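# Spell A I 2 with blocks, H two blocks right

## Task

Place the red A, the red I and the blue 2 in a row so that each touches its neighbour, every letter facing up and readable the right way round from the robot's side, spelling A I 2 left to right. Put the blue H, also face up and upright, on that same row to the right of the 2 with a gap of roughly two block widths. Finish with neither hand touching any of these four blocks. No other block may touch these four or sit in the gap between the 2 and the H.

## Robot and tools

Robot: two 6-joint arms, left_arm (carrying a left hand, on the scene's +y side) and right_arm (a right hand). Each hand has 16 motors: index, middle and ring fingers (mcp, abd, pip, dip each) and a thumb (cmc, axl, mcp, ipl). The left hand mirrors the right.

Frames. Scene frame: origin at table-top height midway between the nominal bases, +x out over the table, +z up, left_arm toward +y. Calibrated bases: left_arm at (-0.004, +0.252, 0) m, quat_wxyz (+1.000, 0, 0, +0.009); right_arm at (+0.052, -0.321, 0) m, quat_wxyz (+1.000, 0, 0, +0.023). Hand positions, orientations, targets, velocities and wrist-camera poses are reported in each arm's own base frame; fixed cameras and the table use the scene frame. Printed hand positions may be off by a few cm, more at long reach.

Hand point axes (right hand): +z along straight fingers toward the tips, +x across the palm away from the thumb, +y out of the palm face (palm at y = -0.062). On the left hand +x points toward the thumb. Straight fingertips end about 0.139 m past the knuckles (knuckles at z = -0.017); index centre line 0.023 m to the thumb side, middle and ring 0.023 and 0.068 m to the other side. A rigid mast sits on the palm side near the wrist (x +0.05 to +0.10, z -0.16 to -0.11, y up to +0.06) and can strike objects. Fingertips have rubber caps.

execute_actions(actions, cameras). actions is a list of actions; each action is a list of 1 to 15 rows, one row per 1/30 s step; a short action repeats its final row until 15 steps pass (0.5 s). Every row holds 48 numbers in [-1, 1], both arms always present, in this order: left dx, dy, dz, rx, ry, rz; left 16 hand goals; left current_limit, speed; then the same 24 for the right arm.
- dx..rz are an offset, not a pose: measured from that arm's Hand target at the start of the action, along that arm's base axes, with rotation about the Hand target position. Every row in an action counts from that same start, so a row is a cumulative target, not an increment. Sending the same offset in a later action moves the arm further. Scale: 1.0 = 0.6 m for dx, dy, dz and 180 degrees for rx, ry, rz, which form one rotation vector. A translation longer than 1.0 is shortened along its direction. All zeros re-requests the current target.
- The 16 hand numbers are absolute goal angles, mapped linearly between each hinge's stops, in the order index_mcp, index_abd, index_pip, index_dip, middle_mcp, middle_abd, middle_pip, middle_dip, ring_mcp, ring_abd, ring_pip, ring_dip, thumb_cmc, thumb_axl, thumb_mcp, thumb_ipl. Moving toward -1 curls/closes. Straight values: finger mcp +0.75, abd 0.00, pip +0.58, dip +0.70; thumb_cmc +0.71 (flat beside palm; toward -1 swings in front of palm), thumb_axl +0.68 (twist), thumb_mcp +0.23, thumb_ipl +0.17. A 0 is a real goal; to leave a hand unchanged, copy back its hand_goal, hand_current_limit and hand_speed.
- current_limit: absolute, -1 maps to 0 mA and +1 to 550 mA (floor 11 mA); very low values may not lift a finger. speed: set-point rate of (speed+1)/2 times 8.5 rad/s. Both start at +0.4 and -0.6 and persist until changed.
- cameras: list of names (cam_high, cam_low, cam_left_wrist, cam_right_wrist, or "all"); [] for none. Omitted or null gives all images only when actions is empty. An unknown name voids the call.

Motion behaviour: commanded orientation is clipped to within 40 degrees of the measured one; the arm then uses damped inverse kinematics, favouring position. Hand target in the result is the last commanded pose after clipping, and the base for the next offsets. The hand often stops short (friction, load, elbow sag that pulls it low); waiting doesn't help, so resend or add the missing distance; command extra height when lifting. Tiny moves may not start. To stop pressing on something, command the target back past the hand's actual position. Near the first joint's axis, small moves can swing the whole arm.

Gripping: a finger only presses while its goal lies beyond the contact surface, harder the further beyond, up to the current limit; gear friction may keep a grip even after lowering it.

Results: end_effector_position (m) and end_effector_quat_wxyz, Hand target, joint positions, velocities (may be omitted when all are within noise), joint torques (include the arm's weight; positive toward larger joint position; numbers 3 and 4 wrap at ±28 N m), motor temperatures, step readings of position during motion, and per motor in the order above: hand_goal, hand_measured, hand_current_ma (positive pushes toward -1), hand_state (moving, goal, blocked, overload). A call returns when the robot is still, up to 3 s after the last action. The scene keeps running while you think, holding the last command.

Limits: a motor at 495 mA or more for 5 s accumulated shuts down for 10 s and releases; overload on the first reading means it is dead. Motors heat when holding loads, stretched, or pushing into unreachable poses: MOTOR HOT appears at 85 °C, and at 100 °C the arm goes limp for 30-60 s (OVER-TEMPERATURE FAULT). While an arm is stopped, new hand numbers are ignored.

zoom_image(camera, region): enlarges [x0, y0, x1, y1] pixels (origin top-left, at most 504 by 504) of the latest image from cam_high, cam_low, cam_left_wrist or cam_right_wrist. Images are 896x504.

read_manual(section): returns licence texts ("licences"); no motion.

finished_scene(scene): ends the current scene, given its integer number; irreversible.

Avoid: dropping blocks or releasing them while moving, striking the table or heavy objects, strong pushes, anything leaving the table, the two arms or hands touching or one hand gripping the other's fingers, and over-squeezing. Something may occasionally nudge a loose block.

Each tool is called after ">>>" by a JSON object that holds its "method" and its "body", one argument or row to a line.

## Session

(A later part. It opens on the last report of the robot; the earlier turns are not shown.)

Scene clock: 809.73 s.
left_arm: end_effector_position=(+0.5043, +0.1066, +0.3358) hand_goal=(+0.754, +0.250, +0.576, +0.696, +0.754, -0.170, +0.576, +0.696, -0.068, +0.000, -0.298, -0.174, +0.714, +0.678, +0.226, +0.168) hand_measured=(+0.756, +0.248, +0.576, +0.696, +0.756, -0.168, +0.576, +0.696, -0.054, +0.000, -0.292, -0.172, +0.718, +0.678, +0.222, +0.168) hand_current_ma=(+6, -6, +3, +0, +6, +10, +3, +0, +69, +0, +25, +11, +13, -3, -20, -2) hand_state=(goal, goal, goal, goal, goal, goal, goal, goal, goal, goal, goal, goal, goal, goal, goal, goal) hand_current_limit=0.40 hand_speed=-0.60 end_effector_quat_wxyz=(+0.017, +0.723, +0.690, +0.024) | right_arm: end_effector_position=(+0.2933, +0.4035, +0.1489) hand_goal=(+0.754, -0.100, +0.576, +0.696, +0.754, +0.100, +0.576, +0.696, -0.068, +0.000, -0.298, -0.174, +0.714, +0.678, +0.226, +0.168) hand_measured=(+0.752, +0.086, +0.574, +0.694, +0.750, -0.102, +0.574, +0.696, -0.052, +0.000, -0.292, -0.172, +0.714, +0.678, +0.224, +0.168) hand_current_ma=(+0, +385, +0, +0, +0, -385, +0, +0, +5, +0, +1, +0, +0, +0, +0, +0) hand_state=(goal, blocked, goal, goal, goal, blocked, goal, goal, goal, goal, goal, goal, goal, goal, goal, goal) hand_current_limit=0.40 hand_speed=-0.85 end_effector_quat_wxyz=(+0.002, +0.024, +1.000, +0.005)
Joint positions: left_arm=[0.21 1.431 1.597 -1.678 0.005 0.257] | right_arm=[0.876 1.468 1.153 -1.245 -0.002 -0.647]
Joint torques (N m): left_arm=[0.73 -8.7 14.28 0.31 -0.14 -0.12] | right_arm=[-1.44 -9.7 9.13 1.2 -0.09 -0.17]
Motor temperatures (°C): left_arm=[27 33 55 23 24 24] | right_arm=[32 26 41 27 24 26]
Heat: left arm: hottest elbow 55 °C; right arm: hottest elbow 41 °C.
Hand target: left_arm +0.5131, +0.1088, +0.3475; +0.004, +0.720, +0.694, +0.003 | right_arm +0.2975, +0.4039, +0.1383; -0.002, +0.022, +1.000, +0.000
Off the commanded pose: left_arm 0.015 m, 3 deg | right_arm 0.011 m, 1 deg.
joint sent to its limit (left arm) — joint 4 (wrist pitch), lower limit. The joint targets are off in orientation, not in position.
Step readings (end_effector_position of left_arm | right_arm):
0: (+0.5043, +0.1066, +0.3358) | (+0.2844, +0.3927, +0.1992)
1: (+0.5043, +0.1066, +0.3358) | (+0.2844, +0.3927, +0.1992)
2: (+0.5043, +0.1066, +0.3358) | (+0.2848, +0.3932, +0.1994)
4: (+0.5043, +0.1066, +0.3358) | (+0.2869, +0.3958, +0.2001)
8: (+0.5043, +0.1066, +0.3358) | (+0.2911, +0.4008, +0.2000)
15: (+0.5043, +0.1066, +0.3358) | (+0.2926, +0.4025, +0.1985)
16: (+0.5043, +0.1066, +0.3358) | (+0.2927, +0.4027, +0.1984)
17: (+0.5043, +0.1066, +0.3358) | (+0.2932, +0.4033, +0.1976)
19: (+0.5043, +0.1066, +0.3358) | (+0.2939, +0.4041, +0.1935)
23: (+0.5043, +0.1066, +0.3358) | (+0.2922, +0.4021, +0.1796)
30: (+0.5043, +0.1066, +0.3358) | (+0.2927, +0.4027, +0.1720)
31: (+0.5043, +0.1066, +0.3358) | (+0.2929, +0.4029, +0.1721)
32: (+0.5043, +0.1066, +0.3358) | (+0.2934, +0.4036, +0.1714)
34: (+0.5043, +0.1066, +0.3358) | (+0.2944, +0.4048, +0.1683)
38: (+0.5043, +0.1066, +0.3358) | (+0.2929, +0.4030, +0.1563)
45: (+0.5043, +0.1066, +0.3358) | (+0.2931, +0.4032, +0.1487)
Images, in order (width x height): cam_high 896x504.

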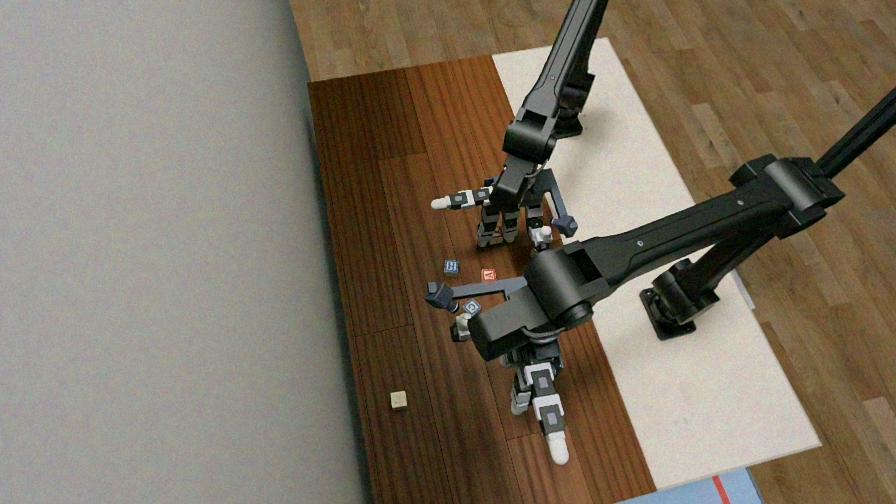

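>>> {"method": "execute_actions", "body": {
  "actions": [
    [[0,0,0,0,0,0,0.754,0.25,0.576,0.696,0.754,-0.17,0.576,0.696,-0.068,0,-0.299,-0.174,0.714,0.678,0.226,0.168,0.4,-0.6,0,0,-0.031,0,0,0,0.754,-0.1,0.576,0.696,0.754,0.1,0.576,0.696,-0.068,0,-0.299,-0.174,0.714,0.678,0.226,0.168,0.4,-0.85]],
    [[0,0,0,0,0,0,0.754,0.25,0.576,0.696,0.754,-0.17,0.576,0.696,-0.068,0,-0.299,-0.174,0.714,0.678,0.226,0.168,0.4,-0.6,0,0,0,0,0,0,0.754,0.09,0.576,0.696,0.754,-0.1,0.576,0.696,-0.068,0,-0.299,-0.174,0.714,0.678,0.226,0.168,0.4,-0.85]],
    [[0,0,0,0,0,0,0.754,0.25,0.576,0.696,0.754,-0.17,0.576,0.696,-0.068,0,-0.299,-0.174,0.714,0.678,0.226,0.168,0.4,-0.6,0,0,0,0,0,0,0.754,0.25,0.576,0.696,0.754,-0.17,0.576,0.696,-0.068,0,-0.299,-0.174,0.714,0.678,0.226,0.168,0.4,-0.85]]
  ],
  "cameras": ["cam_high"]
}}

>>> {"method": "zoom_image", "body": {
  "camera": "cam_high",
  "region": [440, 170, 560, 290]
}}

Scene clock: 825.10 s.
left_arm: end_effector_position=(+0.5043, +0.1066, +0.3358) hand_goal=(+0.754, +0.250, +0.576, +0.696, +0.754, -0.170, +0.576, +0.696, -0.068, +0.000, -0.298, -0.174, +0.714, +0.678, +0.226, +0.168) hand_measured=(+0.756, +0.248, +0.576, +0.696, +0.756, -0.168, +0.576, +0.696, -0.054, +0.000, -0.292, -0.172, +0.718, +0.678, +0.222, +0.168) hand_current_ma=(+6, -6, +3, +0, +6, +10, +3, +0, +69, +0, +25, +11, +13, -3, -20, -2) hand_state=(goal, goal, goal, goal, goal, goal, goal, goal, goal, goal, goal, goal, goal, goal, goal, goal) hand_current_limit=0.40 hand_speed=-0.60 end_effector_quat_wxyz=(+0.017, +0.723, +0.690, +0.024) | right_arm: end_effector_position=(+0.2920, +0.4050, +0.1325) hand_goal=(+0.754, +0.250, +0.576, +0.696, +0.754, -0.170, +0.576, +0.696, -0.068, +0.000, -0.298, -0.174, +0.714, +0.678, +0.226, +0.168) hand_measured=(+0.762, +0.134, +0.580, +0.698, +0.752, -0.166, +0.574, +0.696, -0.052, +0.000, -0.292, -0.172, +0.714, +0.678, +0.224, +0.168) hand_current_ma=(+1, -154, +0, +0, +0, +0, +0, +0, +5, +0, +1, +0, +0, +0, +0, +0) hand_state=(goal, blocked, goal, goal, goal, goal, goal, goal, goal, goal, goal, goal, goal, goal, goal, goal) hand_current_limit=0.40 hand_speed=-0.85 end_effector_quat_wxyz=(-0.002, +0.024, +1.000, +0.009)
Joint positions: left_arm=[0.21 1.431 1.597 -1.678 0.005 0.257] | right_arm=[0.876 1.483 1.122 -1.197 -0.013 -0.647]
Joint torques (N m): left_arm=[0.62 -8.88 14.34 0.34 -0.13 -0.11] | right_arm=[-1.32 -9.52 8.84 1.31 0.34 -0.17]
Motor temperatures (°C): left_arm=[27 33 55 23 24 24] | right_arm=[32 27 41 27 24 26]
Heat: left arm: hottest elbow 55 °C; right arm: hottest elbow 41 °C.
Hand target: left_arm +0.5131, +0.1088, +0.3475; +0.004, +0.720, +0.694, +0.003 | right_arm +0.2976, +0.4040, +0.1198; -0.002, +0.022, +1.000, +0.001
Off the commanded pose: left_arm 0.015 m, 3 deg | right_arm 0.014 m, 1 deg.
joint sent to its limit (left arm) — joint 4 (wrist pitch), lower limit. The joint targets are off in orientation, not in position.
Step readings (end_effector_position of left_arm | right_arm):
0: (+0.5043, +0.1066, +0.3358) | (+0.2933, +0.4035, +0.1489)
1: (+0.5043, +0.1066, +0.3358) | (+0.2935, +0.4036, +0.1489)
2: (+0.5043, +0.1066, +0.3358) | (+0.2939, +0.4041, +0.1485)
4: (+0.5043, +0.1066, +0.3358) | (+0.2946, +0.4050, +0.1463)
8: (+0.5043, +0.1066, +0.3358) | (+0.2937, +0.4039, +0.1373)
15: (+0.5043, +0.1066, +0.3358) | (+0.2935, +0.4036, +0.1320)
16: (+0.5043, +0.1066, +0.3358) | (+0.2935, +0.4036, +0.1320)
17: (+0.5043, +0.1066, +0.3358) | (+0.2935, +0.4036, +0.1320)
19: (+0.5043, +0.1066, +0.3358) | (+0.2935, +0.4036, +0.1320)
23: (+0.5043, +0.1066, +0.3358) | (+0.2936, +0.4038, +0.1321)
30: (+0.5043, +0.1066, +0.3358) | (+0.2936, +0.4038, +0.1321)
31: (+0.5043, +0.1066, +0.3358) | (+0.2936, +0.4038, +0.1321)
32: (+0.5043, +0.1066, +0.3358) | (+0.2935, +0.4038, +0.1321)
34: (+0.5043, +0.1066, +0.3358) | (+0.2933, +0.4040, +0.1321)
38: (+0.5043, +0.1066, +0.3358) | (+0.2924, +0.4048, +0.1324)
45: (+0.5043, +0.1066, +0.3358) | (+0.2920, +0.4050, +0.1325)
Images, in order (width x height): cam_high 896x504.

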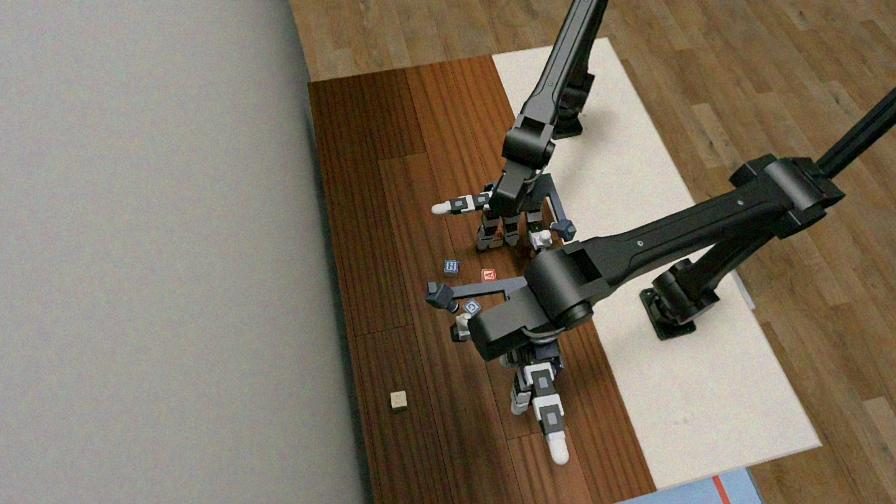

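Scaled by 4.200 from the camera's 896x504 image, which has a finer 1280x720 frame.

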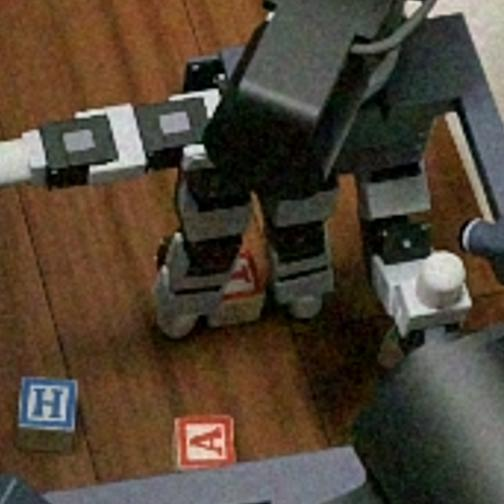

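>>> {"method": "execute_actions", "body": {
  "actions": [
    [[0,0,0,0,0,0,0.754,0.25,0.576,0.696,0.754,-0.17,0.576,0.696,-0.068,0,-0.299,-0.174,0.714,0.678,0.226,0.168,0.4,-0.6,0,0,0.02,0,0,0,0.754,0.25,0.576,0.696,0.754,-0.17,0.576,0.696,-0.068,0,-0.299,-0.174,0.714,0.678,0.226,0.168,0.4,-0.85]],
    [[0,0,0,0,0,0,0.754,0.25,0.576,0.696,0.754,-0.17,0.576,0.696,-0.068,0,-0.299,-0.174,0.714,0.678,0.226,0.168,0.4,-0.6,0,0,0.03,0,0,0,0.754,0.25,0.576,0.696,0.754,-0.17,0.576,0.696,-0.068,0,-0.299,-0.174,0.714,0.678,0.226,0.168,0.4,-0.85]]
  ],
  "cameras": ["cam_high","cam_right_wrist"]
}}

>>> {"method": "zoom_image", "body": {
  "camera": "cam_high",
  "region": [440, 170, 560, 290]
}}

Scene clock: 847.93 s.
left_arm: end_effector_position=(+0.5043, +0.1066, +0.3358) hand_goal=(+0.754, +0.250, +0.576, +0.696, +0.754, -0.170, +0.576, +0.696, -0.068, +0.000, -0.298, -0.174, +0.714, +0.678, +0.226, +0.168) hand_measured=(+0.756, +0.248, +0.576, +0.696, +0.756, -0.168, +0.576, +0.696, -0.054, +0.000, -0.292, -0.172, +0.718, +0.678, +0.222, +0.168) hand_current_ma=(+6, -6, +3, +0, +6, +10, +3, +0, +69, +0, +25, +11, +13, -3, -20, -2) hand_state=(goal, goal, goal, goal, goal, goal, goal, goal, goal, goal, goal, goal, goal, goal, goal, goal) hand_current_limit=0.40 hand_speed=-0.60 end_effector_quat_wxyz=(+0.017, +0.723, +0.690, +0.024) | right_arm: end_effector_position=(+0.2843, +0.3945, +0.1285) hand_goal=(+0.754, +0.250, +0.576, +0.696, +0.754, -0.170, +0.576, +0.696, -0.068, +0.000, -0.298, -0.174, +0.714, +0.678, +0.226, +0.168) hand_measured=(+0.748, +0.246, +0.572, +0.694, +0.752, -0.166, +0.574, +0.696, -0.052, +0.000, -0.292, -0.172, +0.714, +0.678, +0.224, +0.168) hand_current_ma=(-1, +0, +0, +0, +0, +0, +0, +0, +5, +0, +1, +0, +0, +0, +0, +0) hand_state=(goal, goal, goal, goal, goal, goal, goal, goal, goal, goal, goal, goal, goal, goal, goal, goal) hand_current_limit=0.40 hand_speed=-0.85 end_effector_quat_wxyz=(-0.015, +0.022, +1.000, -0.014)
Joint positions: left_arm=[0.21 1.431 1.597 -1.678 0.005 0.257] | right_arm=[0.876 1.483 1.123 -1.251 -0.007 -0.652]
Joint torques (N m): left_arm=[0.73 -8.64 14.32 0.29 -0.14 -0.1] | right_arm=[-1.2 -11.81 13.04 0.12 0.11 -0.13]
Motor temperatures (°C): left_arm=[27 33 56 23 24 24] | right_arm=[32 27 39 27 24 26]
Heat: left arm: hottest elbow 56 °C; right arm: hottest elbow 39 °C.
Hand target: left_arm +0.5131, +0.1088, +0.3475; +0.004, +0.720, +0.694, +0.003 | right_arm +0.2975, +0.4039, +0.1497; -0.002, +0.022, +1.000, +0.001
Off the commanded pose: left_arm 0.015 m, 3 deg | right_arm 0.027 m, 2 deg.
joint sent to its limit (left arm) — joint 4 (wrist pitch), lower limit. The joint targets are off in orientation, not in position.
Step readings (end_effector_position of left_arm | right_arm):
0: (+0.5043, +0.1066, +0.3358) | (+0.2920, +0.4050, +0.1325)
1: (+0.5043, +0.1066, +0.3358) | (+0.2920, +0.4050, +0.1325)
2: (+0.5043, +0.1066, +0.3358) | (+0.2920, +0.4050, +0.1324)
4: (+0.5043, +0.1066, +0.3358) | (+0.2915, +0.4044, +0.1322)
8: (+0.5043, +0.1066, +0.3358) | (+0.2902, +0.4031, +0.1316)
15: (+0.5043, +0.1066, +0.3358) | (+0.2897, +0.4026, +0.1314)
16: (+0.5043, +0.1066, +0.3358) | (+0.2896, +0.4024, +0.1313)
17: (+0.5043, +0.1066, +0.3358) | (+0.2889, +0.4017, +0.1310)
19: (+0.5043, +0.1066, +0.3358) | (+0.2874, +0.3999, +0.1306)
23: (+0.5043, +0.1066, +0.3358) | (+0.2855, +0.3960, +0.1291)
30: (+0.5043, +0.1066, +0.3358) | (+0.2844, +0.3946, +0.1286)
Images, in order (width x height): cam_high 896x504, cam_right_wrist 896x504.

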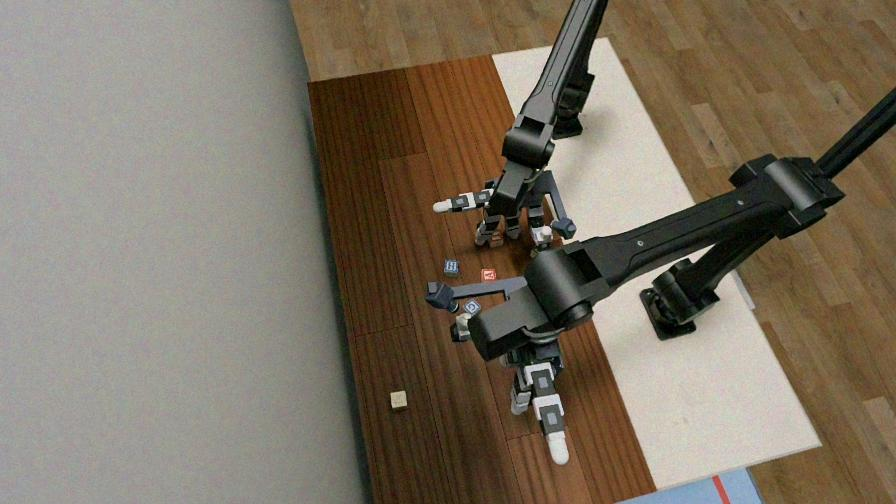

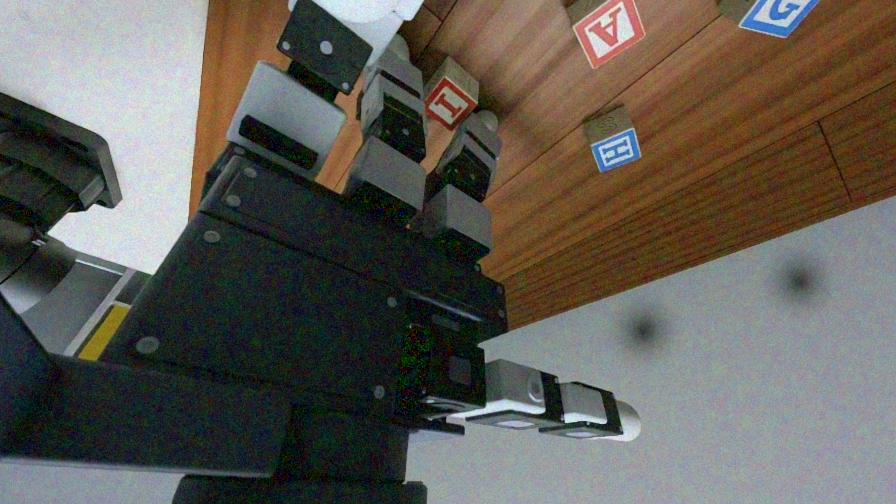

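Scaled by 4.200 from the camera's 896x504 image, which has a finer 1280x720 frame.

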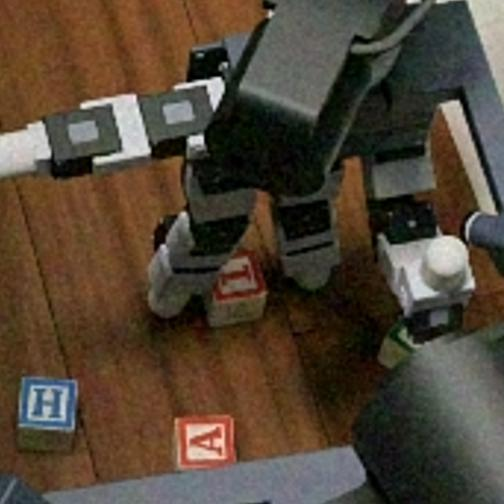

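>>> {"method": "execute_actions", "body": {
  "actions": [
    [[0.077,-0.02,-0.04,0,0,0,0.754,0.25,0.576,0.696,0.754,-0.17,0.576,0.696,-0.068,0,-0.299,-0.174,0.714,0.678,0.226,0.168,0.4,-0.6,0,0,0.07,0,0,0,0.754,0.25,0.576,0.696,0.754,-0.17,0.576,0.696,-0.068,0,-0.299,-0.174,0.714,0.678,0.226,0.168,0.4,-0.85]],
    [[0.077,-0.02,-0.065,0,0,-0.0072,0.754,0.25,0.576,0.696,0.754,-0.17,0.576,0.696,-0.068,0,-0.299,-0.174,0.714,0.678,0.226,0.168,0.4,-0.6,0.03,0.043,0,0,0,-0.0157,0.754,0.25,0.576,0.696,0.754,-0.17,0.576,0.696,-0.068,0,-0.299,-0.174,0.714,0.678,0.226,0.168,0.4,-0.85]],
    [[0.077,-0.02,-0.065,0,0,-0.0072,0.754,0.25,0.576,0.696,0.754,-0.17,0.576,0.696,-0.068,0,-0.299,-0.174,0.714,0.678,0.226,0.168,0.4,-0.6,0.03,0.043,0,0,0,-0.0157,0.754,0.25,0.576,0.696,0.754,-0.17,0.576,0.696,-0.068,0,-0.299,-0.174,0.714,0.678,0.226,0.168,0.4,-0.85]],
    [[0.077,-0.02,-0.065,0,0,0,0.754,0.25,0.576,0.696,0.754,-0.17,0.576,0.696,-0.068,0,-0.299,-0.174,0.714,0.678,0.226,0.168,0.4,-0.6,0.03,0.043,0,0,0,-0.0157,0.754,0.25,0.576,0.696,0.754,-0.17,0.576,0.696,-0.068,0,-0.299,-0.174,0.714,0.678,0.226,0.168,0.4,-0.85]],
    [[0,0,0,0,0,0,0.754,0.25,0.576,0.696,0.754,-0.17,0.576,0.696,-0.068,0,-0.299,-0.174,0.714,0.678,0.226,0.168,0.4,-0.6,0,0,-0.02,0,0,0,0.754,0.25,0.576,0.696,0.754,-0.17,0.576,0.696,-0.068,0,-0.299,-0.174,0.714,0.678,0.226,0.168,0.4,-0.85]]
  ],
  "cameras": ["cam_high","cam_right_wrist","cam_left_wrist"]
}}

>>> {"method": "zoom_image", "body": {
  "camera": "cam_high",
  "region": [420, 180, 560, 320]
}}

Scene clock: 942.30 s.
left_arm: end_effector_position=(+0.6783, +0.0621, +0.1957) hand_goal=(+0.754, +0.250, +0.576, +0.696, +0.754, -0.170, +0.576, +0.696, -0.068, +0.000, -0.298, -0.174, +0.714, +0.678, +0.226, +0.168) hand_measured=(+0.754, +0.248, +0.576, +0.696, +0.754, -0.168, +0.576, +0.696, -0.054, +0.000, -0.292, -0.172, +0.716, +0.678, +0.222, +0.168) hand_current_ma=(-3, -6, +3, +0, -3, +10, +3, +0, +68, +0, +25, +11, +5, -3, -20, -2) hand_state=(goal, goal, goal, goal, goal, goal, goal, goal, goal, goal, goal, goal, goal, goal, goal, goal) hand_current_limit=0.40 hand_speed=-0.60 end_effector_quat_wxyz=(-0.008, +0.741, +0.671, -0.011) | right_arm: end_effector_position=(+0.3468, +0.4670, +0.1839) hand_goal=(+0.754, +0.250, +0.576, +0.696, +0.754, -0.170, +0.576, +0.696, -0.068, +0.000, -0.298, -0.174, +0.714, +0.678, +0.226, +0.168) hand_measured=(+0.752, +0.246, +0.574, +0.694, +0.752, -0.166, +0.574, +0.696, -0.052, +0.000, -0.292, -0.172, +0.714, +0.678, +0.224, +0.168) hand_current_ma=(+0, +0, +0, +0, +0, +0, +0, +0, +5, +0, +1, +0, +0, +0, +0, +0) hand_state=(goal, goal, goal, goal, goal, goal, goal, goal, goal, goal, goal, goal, goal, goal, goal, goal) hand_current_limit=0.40 hand_speed=-0.85 end_effector_quat_wxyz=(-0.005, +0.096, +0.995, -0.002)
Joint positions: left_arm=[0.082 1.93 1.89 -1.558 0.001 0.181] | right_arm=[0.898 1.657 1.473 -1.396 -0.007 -0.482]
Joint torques (N m): left_arm=[0.21 -15.09 15.56 0.73 -0.03 -0.24] | right_arm=[0.03 -12.51 11.96 1.17 0.11 0.04]
Motor temperatures (°C): left_arm=[27 33 56 23 24 24] | right_arm=[31 29 42 27 24 26]
Heat: left arm: hottest elbow 56 °C; right arm: hottest elbow 42 °C.
Hand target: left_arm +0.6978, +0.0607, +0.2066; +0.004, +0.736, +0.677, +0.003 | right_arm +0.3515, +0.4813, +0.1797; -0.002, +0.096, +0.995, +0.001
Off the commanded pose: left_arm 0.022 m, 2 deg | right_arm 0.016 m, 1 deg.
Step readings (end_effector_position of left_arm | right_arm):
0: (+0.5043, +0.1066, +0.3358) | (+0.2843, +0.3945, +0.1285)
1: (+0.5045, +0.1067, +0.3357) | (+0.2843, +0.3945, +0.1289)
2: (+0.5063, +0.1058, +0.3357) | (+0.2836, +0.3936, +0.1302)
4: (+0.5158, +0.1055, +0.3367) | (+0.2826, +0.3925, +0.1357)
8: (+0.5399, +0.0994, +0.3252) | (+0.2855, +0.3959, +0.1572)
15: (+0.5498, +0.0939, +0.3015) | (+0.2879, +0.3988, +0.1747)
16: (+0.5499, +0.0940, +0.3017) | (+0.2877, +0.3986, +0.1746)
17: (+0.5512, +0.0938, +0.3024) | (+0.2880, +0.3987, +0.1753)
19: (+0.5587, +0.0923, +0.3044) | (+0.2912, +0.4017, +0.1785)
23: (+0.5803, +0.0888, +0.2943) | (+0.3033, +0.4141, +0.1879)
30: (+0.5905, +0.0834, +0.2635) | (+0.3079, +0.4177, +0.1868)
31: (+0.5909, +0.0833, +0.2628) | (+0.3081, +0.4177, +0.1861)
32: (+0.5929, +0.0827, +0.2624) | (+0.3092, +0.4183, +0.1861)
34: (+0.6028, +0.0809, +0.2637) | (+0.3142, +0.4236, +0.1870)
38: (+0.6262, +0.0781, +0.2562) | (+0.3258, +0.4376, +0.1876)
45: (+0.6345, +0.0724, +0.2277) | (+0.3280, +0.4402, +0.1843)
46: (+0.6350, +0.0720, +0.2266) | (+0.3281, +0.4404, +0.1847)
47: (+0.6372, +0.0712, +0.2260) | (+0.3287, +0.4418, +0.1854)
49: (+0.6481, +0.0691, +0.2271) | (+0.3331, +0.4484, +0.1883)
53: (+0.6729, +0.0670, +0.2196) | (+0.3446, +0.4639, +0.1917)
60: (+0.6784, +0.0618, +0.1957) | (+0.3458, +0.4666, +0.1861)
61: (+0.6783, +0.0620, +0.1957) | (+0.3458, +0.4665, +0.1860)
62: (+0.6783, +0.0621, +0.1957) | (+0.3459, +0.4664, +0.1860)
64: (+0.6783, +0.0621, +0.1957) | (+0.3460, +0.4664, +0.1858)
68: (+0.6783, +0.0621, +0.1957) | (+0.3462, +0.4664, +0.1850)
75: (+0.6783, +0.0621, +0.1957) | (+0.3468, +0.4670, +0.1839)
Images, in order (width x height): cam_high 896x504, cam_left_wrist 896x504, cam_right_wrist 896x504.

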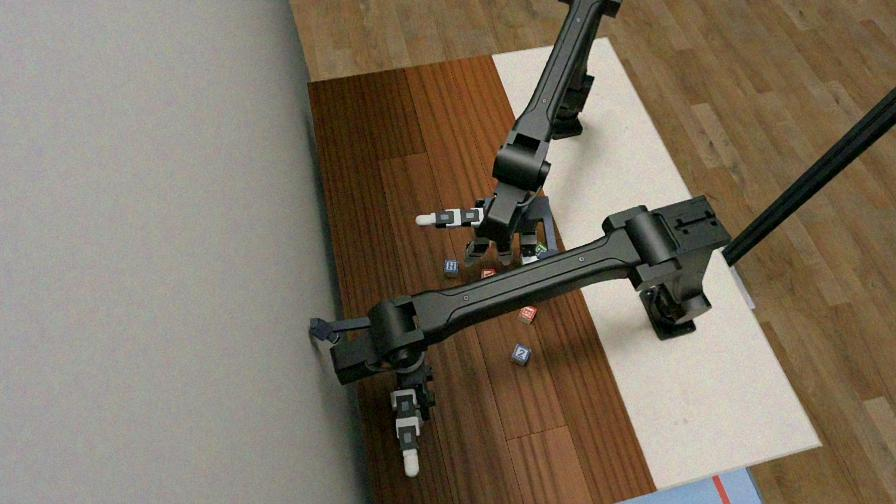

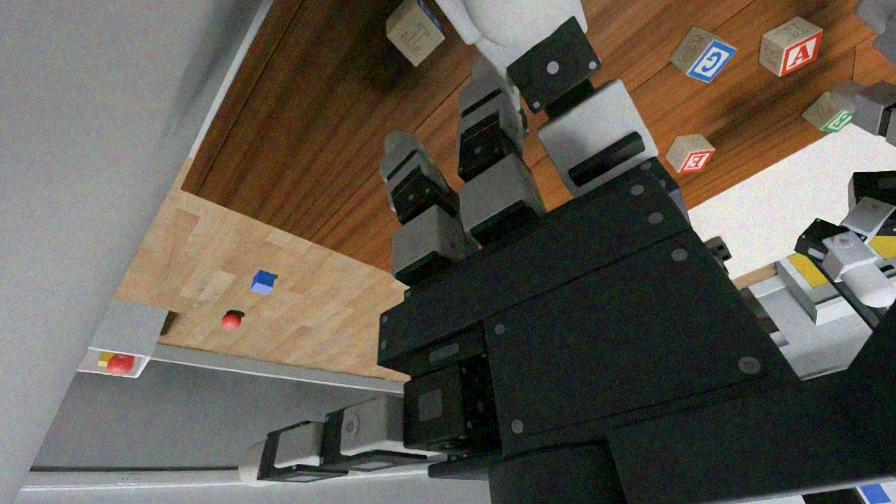

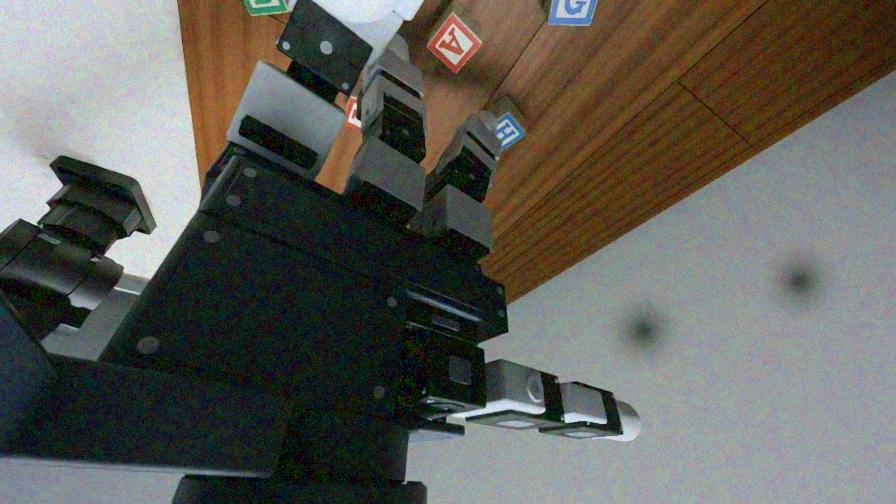

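Scaled by 3.600 from the camera's 896x504 image, which has a finer 1280x720 frame.

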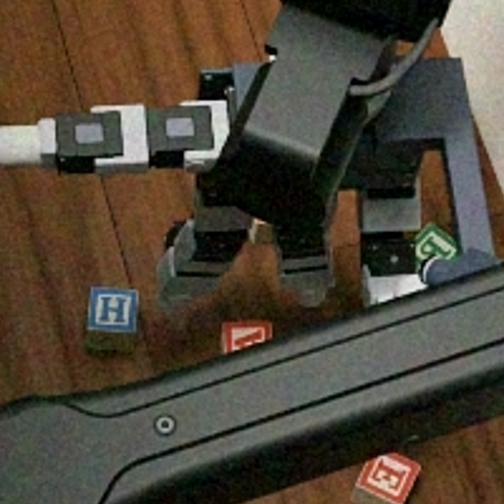

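>>> {"method": "execute_actions", "body": {
  "actions": [
    [[-0.115,0.0157,0.01,0,0,-0.05,0.754,0.25,0.576,0.696,0.754,-0.17,0.576,0.696,-0.068,0,-0.299,-0.174,0.714,0.678,0.226,0.168,0.4,-0.6,0,0,0,0,0,0,0.754,0.25,0.576,0.696,0.754,-0.17,0.576,0.696,-0.068,0,-0.299,-0.174,0.714,0.678,0.226,0.168,0.4,-0.85]],
    [[-0.115,0.0157,0,0,0,-0.1,0.754,0.25,0.576,0.696,0.754,-0.17,0.576,0.696,-0.068,0,-0.299,-0.174,0.714,0.678,0.226,0.168,0.4,-0.6,0,0,0,0,0,0,0.754,0.25,0.576,0.696,0.754,-0.17,0.576,0.696,-0.068,0,-0.299,-0.174,0.714,0.678,0.226,0.168,0.4,-0.85]],
    [[-0.115,0.0157,0,0,0,-0.11,0.754,0.25,0.576,0.696,0.754,-0.17,0.576,0.696,-0.068,0,-0.299,-0.174,0.714,0.678,0.226,0.168,0.4,-0.6,0,0,0,0,0,0,0.754,0.25,0.576,0.696,0.754,-0.17,0.576,0.696,-0.068,0,-0.299,-0.174,0.714,0.678,0.226,0.168,0.4,-0.85]],
    [[-0.115,0.0157,0,0,0,-0.11,0.754,0.25,0.576,0.696,0.754,-0.17,0.576,0.696,-0.068,0,-0.299,-0.174,0.714,0.678,0.226,0.168,0.4,-0.6,0,0,0,0,0,0,0.754,0.25,0.576,0.696,0.754,-0.17,0.576,0.696,-0.068,0,-0.299,-0.174,0.714,0.678,0.226,0.168,0.4,-0.85]],
    [[-0.115,0.0157,0,0,0,-0.11,0.754,0.25,0.576,0.696,0.754,-0.17,0.576,0.696,-0.068,0,-0.299,-0.174,0.714,0.678,0.226,0.168,0.4,-0.6,0,0,-0.03,0,0,0,0.754,0.25,0.576,0.696,0.754,-0.17,0.576,0.696,-0.068,0,-0.299,-0.174,0.714,0.678,0.226,0.168,0.4,-0.85]]
  ],
  "cameras": ["cam_high","cam_right_wrist"]
}}

>>> {"method": "zoom_image", "body": {
  "camera": "cam_high",
  "region": [420, 180, 560, 320]
}}

>>> {"method": "zoom_image", "body": {
  "camera": "cam_right_wrist",
  "region": [360, 0, 560, 160]
}}

Scene clock: 980.40 s.
left_arm: end_effector_position=(+0.3546, +0.1091, +0.2128) hand_goal=(+0.754, +0.250, +0.576, +0.696, +0.754, -0.170, +0.576, +0.696, -0.068, +0.000, -0.298, -0.174, +0.714, +0.678, +0.226, +0.168) hand_measured=(+0.752, +0.248, +0.576, +0.696, +0.752, -0.168, +0.576, +0.696, -0.056, +0.000, -0.292, -0.172, +0.714, +0.678, +0.222, +0.168) hand_current_ma=(-11, -5, +1, +0, -11, +5, +1, +0, +52, +0, +25, +11, -3, -3, -20, -2) hand_state=(goal, goal, goal, goal, goal, goal, goal, goal, goal, goal, goal, goal, goal, goal, goal, goal) hand_current_limit=0.40 hand_speed=-0.60 end_effector_quat_wxyz=(-0.002, +1.000, +0.012, -0.006) | right_arm: end_effector_position=(+0.3539, +0.4759, +0.1824) hand_goal=(+0.754, +0.250, +0.576, +0.696, +0.754, -0.170, +0.576, +0.696, -0.068, +0.000, -0.298, -0.174, +0.714, +0.678, +0.226, +0.168) hand_measured=(+0.752, +0.246, +0.574, +0.694, +0.752, -0.166, +0.574, +0.696, -0.052, +0.000, -0.292, -0.172, +0.714, +0.678, +0.224, +0.168) hand_current_ma=(+0, +0, +0, +0, +0, +0, +0, +0, +5, +0, +1, +0, +0, +0, +0, +0) hand_state=(goal, goal, goal, goal, goal, goal, goal, goal, goal, goal, goal, goal, goal, goal, goal, goal) hand_current_limit=0.40 hand_speed=-0.85 end_effector_quat_wxyz=(+0.004, +0.096, +0.995, +0.013)
Joint positions: left_arm=[0.527 1.354 1.212 -1.438 -0.009 2.074] | right_arm=[0.898 1.667 1.473 -1.352 -0.007 -0.482]
Joint torques (N m): left_arm=[0.97 -9 9.54 0.66 0.17 0.12] | right_arm=[0.09 -12.75 9.01 1.24 0.12 0.04]
Heat: left arm: hottest elbow 54 °C; right arm: hottest elbow 44 °C.
Hand target: left_arm +0.3528, +0.1079, +0.2126; +0.005, +1.000, -0.010, +0.000 | right_arm +0.3515, +0.4813, +0.1618; -0.002, +0.096, +0.995, +0.001
Off the commanded pose: left_arm 0.002 m, 3 deg | right_arm 0.022 m, 2 deg.
joint sent to its limit (left arm) — joint 6 (wrist roll), upper limit. The joint targets still meet the commanded pose.
Step readings (end_effector_position of left_arm | right_arm):
0: (+0.6783, +0.0621, +0.1957) | (+0.3468, +0.4670, +0.1839)
1: (+0.6783, +0.0620, +0.1957) | (+0.3468, +0.4670, +0.1839)
2: (+0.6770, +0.0614, +0.1960) | (+0.3468, +0.4670, +0.1839)
4: (+0.6680, +0.0605, +0.1940) | (+0.3468, +0.4670, +0.1839)
8: (+0.6358, +0.0621, +0.1960) | (+0.3468, +0.4670, +0.1839)
15: (+0.6281, +0.0719, +0.2221) | (+0.3468, +0.4670, +0.1839)
16: (+0.6277, +0.0721, +0.2226) | (+0.3468, +0.4670, +0.1839)
17: (+0.6233, +0.0725, +0.2208) | (+0.3468, +0.4670, +0.1839)
19: (+0.6069, +0.0705, +0.2134) | (+0.3468, +0.4670, +0.1839)
23: (+0.5682, +0.0749, +0.2015) | (+0.3468, +0.4670, +0.1839)
30: (+0.5594, +0.0873, +0.2148) | (+0.3468, +0.4670, +0.1839)
31: (+0.5590, +0.0862, +0.2154) | (+0.3468, +0.4670, +0.1839)
32: (+0.5546, +0.0853, +0.2143) | (+0.3468, +0.4670, +0.1839)
34: (+0.5401, +0.0814, +0.2100) | (+0.3468, +0.4670, +0.1839)
38: (+0.5047, +0.0865, +0.2052) | (+0.3468, +0.4670, +0.1839)
45: (+0.4920, +0.0961, +0.2148) | (+0.3468, +0.4670, +0.1839)
46: (+0.4914, +0.0947, +0.2147) | (+0.3468, +0.4670, +0.1839)
47: (+0.4870, +0.0941, +0.2132) | (+0.3468, +0.4670, +0.1839)
49: (+0.4732, +0.0912, +0.2092) | (+0.3468, +0.4670, +0.1839)
53: (+0.4405, +0.0976, +0.2060) | (+0.3468, +0.4670, +0.1839)
60: (+0.4248, +0.1028, +0.2137) | (+0.3468, +0.4670, +0.1839)
61: (+0.4236, +0.1019, +0.2137) | (+0.3469, +0.4671, +0.1840)
62: (+0.4190, +0.1019, +0.2125) | (+0.3475, +0.4679, +0.1841)
64: (+0.4057, +0.1007, +0.2096) | (+0.3497, +0.4706, +0.1848)
68: (+0.3751, +0.1069, +0.2075) | (+0.3529, +0.4746, +0.1840)
75: (+0.3587, +0.1109, +0.2136) | (+0.3538, +0.4758, +0.1823)
Images, in order (width x height): cam_high 896x504, cam_right_wrist 896x504.

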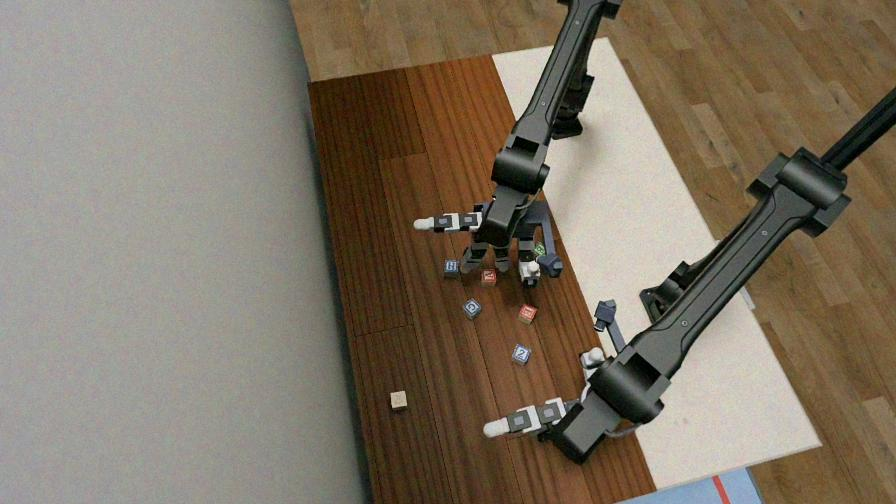

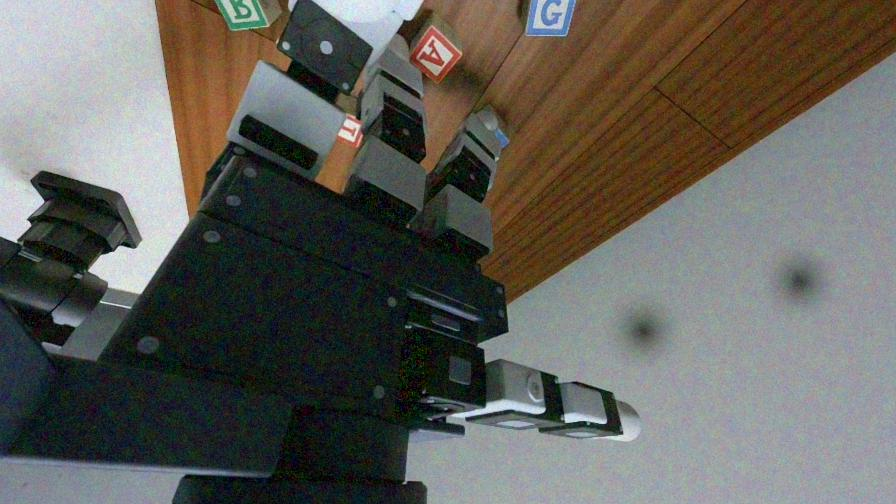

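Scaled by 3.600 from the camera's 896x504 image, which has a finer 1280x720 frame.

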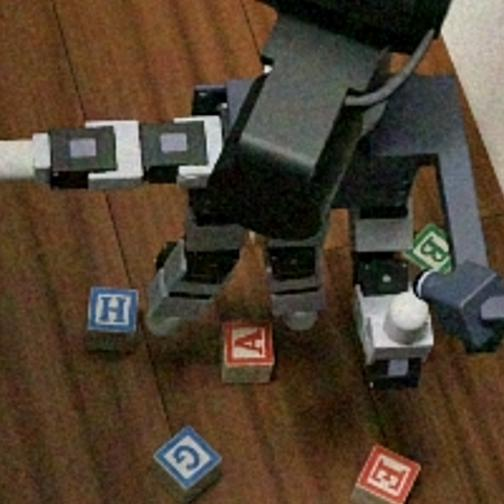

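Scaled by 2.520 from the camera's 896x504 image, which has a finer 1280x720 frame.

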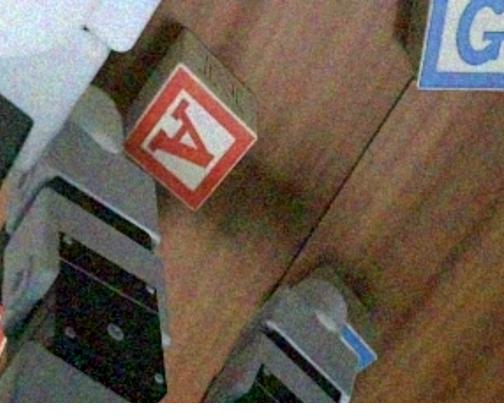

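>>> {"method": "execute_actions", "body": {
  "actions": [
    [[0,0,0,0,0,0,0.754,0.25,0.576,0.696,0.754,-0.17,0.576,0.696,-0.068,0,-0.299,-0.174,0.714,0.678,0.226,0.168,0.4,-0.6,-0.011,0.005,-0.01,-0.005,0.002,0,0.754,0.25,0.576,0.696,0.754,-0.17,0.576,0.696,-0.068,0,-0.299,-0.174,0.714,0.678,0.226,0.168,0.4,-0.85]],
    [[0,0,0,0,0,0,0.754,0.25,0.576,0.696,0.754,-0.17,0.576,0.696,-0.068,0,-0.299,-0.174,0.714,0.678,0.226,0.168,0.4,-0.6,0,0,-0.03,0,0,0,0.754,0.25,0.576,0.696,0.754,-0.17,0.576,0.696,-0.068,0,-0.299,-0.174,0.714,0.678,0.226,0.168,0.4,-0.85]]
  ],
  "cameras": ["cam_high","cam_right_wrist"]
}}

>>> {"method": "zoom_image", "body": {
  "camera": "cam_high",
  "region": [440, 230, 560, 320]
}}

>>> {"method": "zoom_image", "body": {
  "camera": "cam_right_wrist",
  "region": [360, 0, 560, 160]
}}

Scene clock: 1016.43 s.
left_arm: end_effector_position=(+0.3546, +0.1090, +0.2128) hand_goal=(+0.754, +0.250, +0.576, +0.696, +0.754, -0.170, +0.576, +0.696, -0.068, +0.000, -0.298, -0.174, +0.714, +0.678, +0.226, +0.168) hand_measured=(+0.752, +0.248, +0.576, +0.696, +0.752, -0.168, +0.576, +0.696, -0.056, +0.000, -0.292, -0.172, +0.714, +0.678, +0.222, +0.168) hand_current_ma=(-11, -5, +1, +0, -11, +5, +1, +0, +52, +0, +25, +11, -3, -3, -20, -2) hand_state=(goal, goal, goal, goal, goal, goal, goal, goal, goal, goal, goal, goal, goal, goal, goal, goal) hand_current_limit=0.40 hand_speed=-0.60 end_effector_quat_wxyz=(-0.002, +1.000, +0.012, -0.006) | right_arm: end_effector_position=(+0.3468, +0.4788, +0.1543) hand_goal=(+0.754, +0.250, +0.576, +0.696, +0.754, -0.170, +0.576, +0.696, -0.068, +0.000, -0.298, -0.174, +0.714, +0.678, +0.226, +0.168) hand_measured=(+0.752, +0.246, +0.574, +0.694, +0.752, -0.166, +0.574, +0.696, -0.052, +0.000, -0.292, -0.172, +0.714, +0.678, +0.224, +0.168) hand_current_ma=(+0, +0, +0, +0, +0, +0, +0, +0, +5, +0, +1, +0, +0, +0, +0, +0) hand_state=(goal, goal, goal, goal, goal, goal, goal, goal, goal, goal, goal, goal, goal, goal, goal, goal) hand_current_limit=0.40 hand_speed=-0.85 end_effector_quat_wxyz=(-0.001, +0.095, +0.995, +0.001)
Joint positions: left_arm=[0.527 1.354 1.212 -1.438 -0.009 2.075] | right_arm=[0.914 1.692 1.436 -1.314 -0.002 -0.467]
Joint torques (N m): left_arm=[0.79 -9 9.51 0.59 0.15 0.13] | right_arm=[0.03 -13.22 9.18 1.2 0.13 0.04]
Motor temperatures (°C): left_arm=[27 33 51 23 24 24] | right_arm=[31 29 41 27 24 26]
Heat: left arm: hottest elbow 51 °C; right arm: hottest elbow 41 °C.
Hand target: left_arm +0.3528, +0.1079, +0.2126; +0.005, +1.000, -0.010, +0.000 | right_arm +0.3450, +0.4843, +0.1378; -0.004, +0.096, +0.995, -0.007
Off the commanded pose: left_arm 0.002 m, 3 deg | right_arm 0.018 m, 1 deg.
joint sent to its limit (left arm) — joint 6 (wrist roll), upper limit. The joint targets still meet the commanded pose.
Step readings (end_effector_position of left_arm | right_arm):
0: (+0.3545, +0.1090, +0.2128) | (+0.3539, +0.4759, +0.1824)
1: (+0.3545, +0.1090, +0.2128) | (+0.3540, +0.4758, +0.1821)
2: (+0.3546, +0.1090, +0.2128) | (+0.3537, +0.4760, +0.1821)
4: (+0.3546, +0.1090, +0.2128) | (+0.3528, +0.4768, +0.1817)
8: (+0.3546, +0.1090, +0.2128) | (+0.3507, +0.4787, +0.1794)
15: (+0.3546, +0.1090, +0.2128) | (+0.3482, +0.4808, +0.1773)
16: (+0.3546, +0.1090, +0.2128) | (+0.3481, +0.4807, +0.1769)
17: (+0.3546, +0.1090, +0.2128) | (+0.3481, +0.4807, +0.1762)
19: (+0.3546, +0.1090, +0.2128) | (+0.3479, +0.4804, +0.1723)
23: (+0.3546, +0.1090, +0.2128) | (+0.3462, +0.4781, +0.1609)
30: (+0.3546, +0.1090, +0.2128) | (+0.3467, +0.4786, +0.1542)
Images, in order (width x height): cam_high 896x504, cam_right_wrist 896x504.

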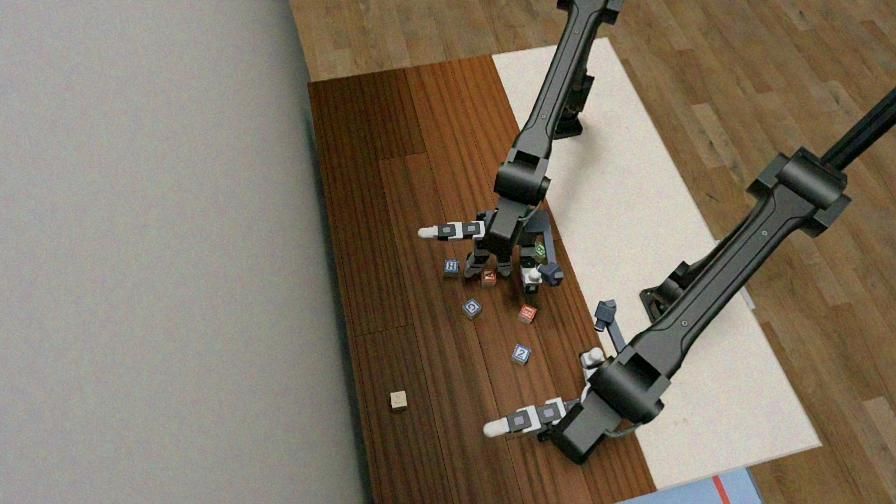

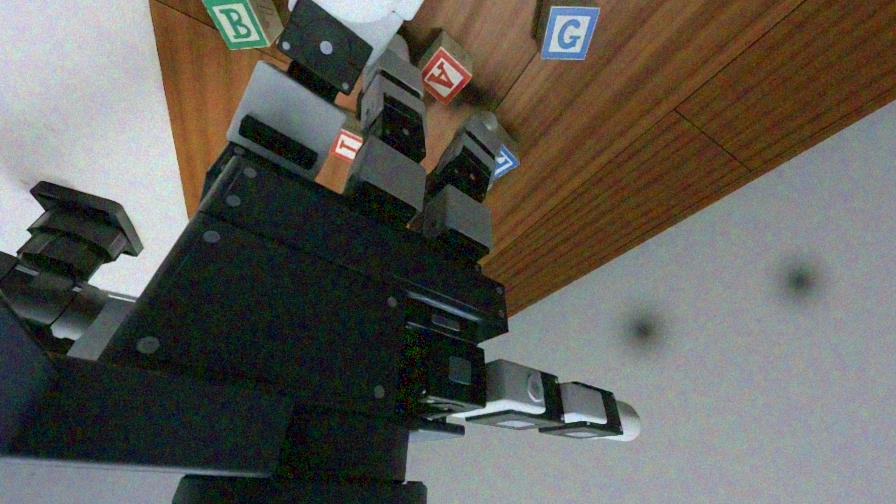

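Scaled by 4.200 from the camera's 896x504 image, which has a finer 1280x720 frame.

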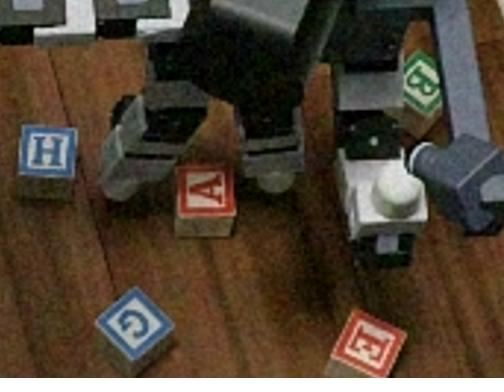

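Scaled by 2.520 from the camera's 896x504 image, which has a finer 1280x720 frame.

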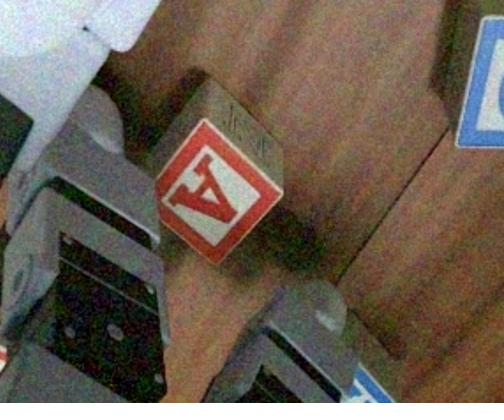

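>>> {"method": "execute_actions", "body": {
  "actions": [
    [[0,0,0,0,0,0,0.754,0.25,0.576,0.696,0.754,-0.17,0.576,0.696,-0.068,0,-0.299,-0.174,0.714,0.678,0.226,0.168,0.4,-0.6,0,0.004,-0.018,0,0,0,0.754,0.25,0.576,0.696,0.754,-0.17,0.576,0.696,-0.068,0,-0.299,-0.174,0.714,0.678,0.226,0.168,0.4,-0.85]],
    [[0,0,0,0,0,0,0.754,0.25,0.576,0.696,0.754,-0.17,0.576,0.696,-0.068,0,-0.299,-0.174,0.714,0.678,0.226,0.168,0.4,-0.6,0,0,-0.014,0,0,0,0.754,0.25,0.576,0.696,0.754,-0.17,0.576,0.696,-0.068,0,-0.299,-0.174,0.714,0.678,0.226,0.168,0.4,-0.85]]
  ],
  "cameras": ["cam_low","cam_high"]
}}

>>> {"method": "zoom_image", "body": {
  "camera": "cam_low",
  "region": [430, 200, 600, 290]
}}

>>> {"method": "zoom_image", "body": {
  "camera": "cam_high",
  "region": [440, 230, 560, 320]
}}

Scene clock: 1030.37 s.
left_arm: end_effector_position=(+0.3546, +0.1090, +0.2128) hand_goal=(+0.754, +0.250, +0.576, +0.696, +0.754, -0.170, +0.576, +0.696, -0.068, +0.000, -0.298, -0.174, +0.714, +0.678, +0.226, +0.168) hand_measured=(+0.752, +0.248, +0.576, +0.696, +0.752, -0.168, +0.576, +0.696, -0.056, +0.000, -0.292, -0.172, +0.714, +0.678, +0.222, +0.168) hand_current_ma=(-11, -5, +1, +0, -11, +5, +1, +0, +52, +0, +25, +11, -3, -3, -20, -2) hand_state=(goal, goal, goal, goal, goal, goal, goal, goal, goal, goal, goal, goal, goal, goal, goal, goal) hand_current_limit=0.40 hand_speed=-0.60 end_effector_quat_wxyz=(-0.002, +1.000, +0.012, -0.006) | right_arm: end_effector_position=(+0.3487, +0.4813, +0.1380) hand_goal=(+0.754, +0.250, +0.576, +0.696, +0.754, -0.170, +0.576, +0.696, -0.068, +0.000, -0.298, -0.174, +0.714, +0.678, +0.226, +0.168) hand_measured=(+0.752, +0.246, +0.574, +0.694, +0.752, -0.166, +0.574, +0.696, -0.052, +0.000, -0.292, -0.172, +0.714, +0.678, +0.224, +0.168) hand_current_ma=(+0, +0, +0, +0, +0, +0, +0, +0, +5, +0, +1, +0, +0, +0, +0, +0) hand_state=(goal, goal, goal, goal, goal, goal, goal, goal, goal, goal, goal, goal, goal, goal, goal, goal) hand_current_limit=0.40 hand_speed=-0.85 end_effector_quat_wxyz=(+0.001, +0.096, +0.995, +0.003)
Joint positions: left_arm=[0.527 1.354 1.212 -1.438 -0.009 2.075] | right_arm=[0.914 1.708 1.412 -1.268 -0.002 -0.464]
Joint torques (N m): left_arm=[0.62 -8.76 9.51 0.65 0.15 0.15] | right_arm=[0.26 -13.16 8.9 1.18 0.13 0.04]
Heat: left arm: hottest elbow 49 °C; right arm: hottest elbow 40 °C.
Hand target: left_arm +0.3528, +0.1079, +0.2126; +0.005, +1.000, -0.010, +0.000 | right_arm +0.3449, +0.4867, +0.1184; -0.004, +0.096, +0.995, -0.008
Off the commanded pose: left_arm 0.002 m, 3 deg | right_arm 0.021 m, 1 deg.
joint sent to its limit (left arm) — joint 6 (wrist roll), upper limit. The joint targets still meet the commanded pose.
Step readings (end_effector_position of left_arm | right_arm):
0: (+0.3546, +0.1090, +0.2128) | (+0.3468, +0.4788, +0.1543)
1: (+0.3546, +0.1090, +0.2128) | (+0.3468, +0.4788, +0.1543)
2: (+0.3546, +0.1090, +0.2128) | (+0.3471, +0.4792, +0.1543)
4: (+0.3546, +0.1090, +0.2128) | (+0.3480, +0.4803, +0.1538)
8: (+0.3546, +0.1090, +0.2128) | (+0.3486, +0.4808, +0.1507)
15: (+0.3546, +0.1090, +0.2128) | (+0.3484, +0.4809, +0.1461)
16: (+0.3546, +0.1090, +0.2128) | (+0.3485, +0.4811, +0.1461)
17: (+0.3546, +0.1090, +0.2128) | (+0.3487, +0.4813, +0.1460)
19: (+0.3546, +0.1090, +0.2128) | (+0.3491, +0.4817, +0.1450)
23: (+0.3546, +0.1090, +0.2128) | (+0.3487, +0.4812, +0.1413)
30: (+0.3546, +0.1090, +0.2128) | (+0.3487, +0.4812, +0.1379)
Images, in order (width x height): cam_high 896x504, cam_low 896x504.

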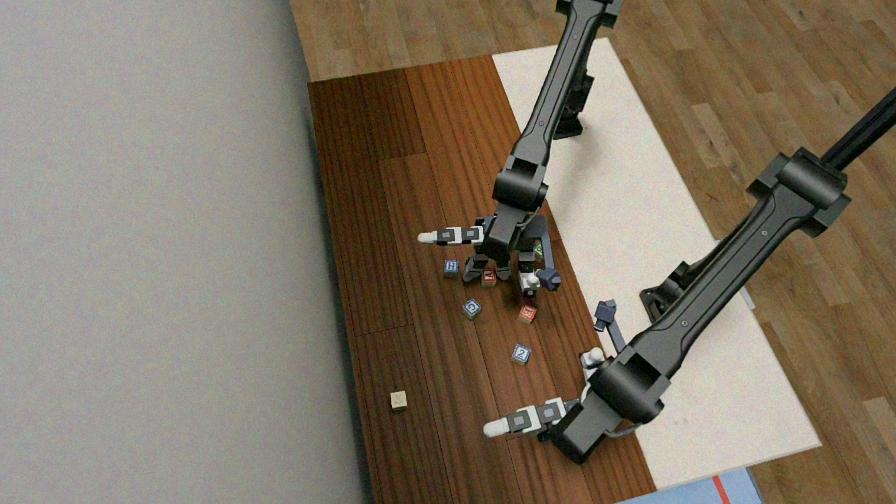

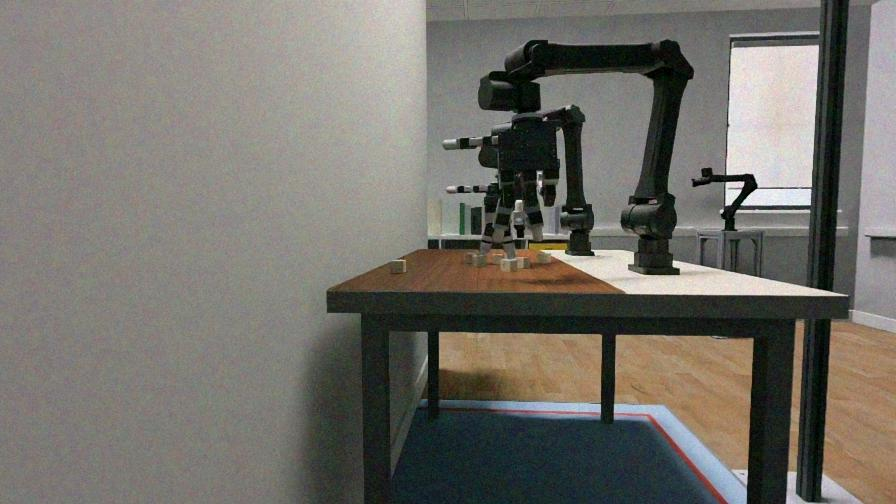

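Scaled by 2.965 from the camera's 896x504 image, which has a finer 1280x720 frame.

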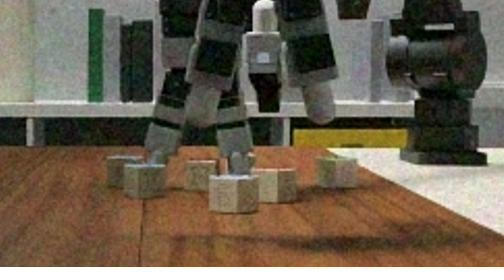

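Scaled by 4.200 from the camera's 896x504 image, which has a finer 1280x720 frame.

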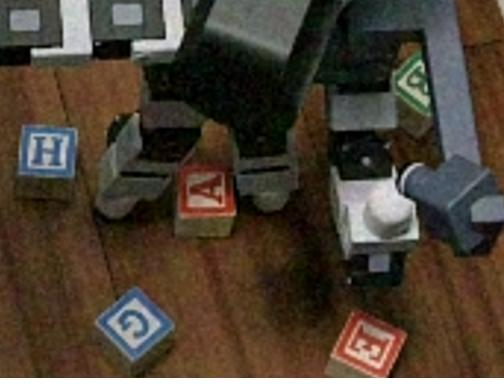

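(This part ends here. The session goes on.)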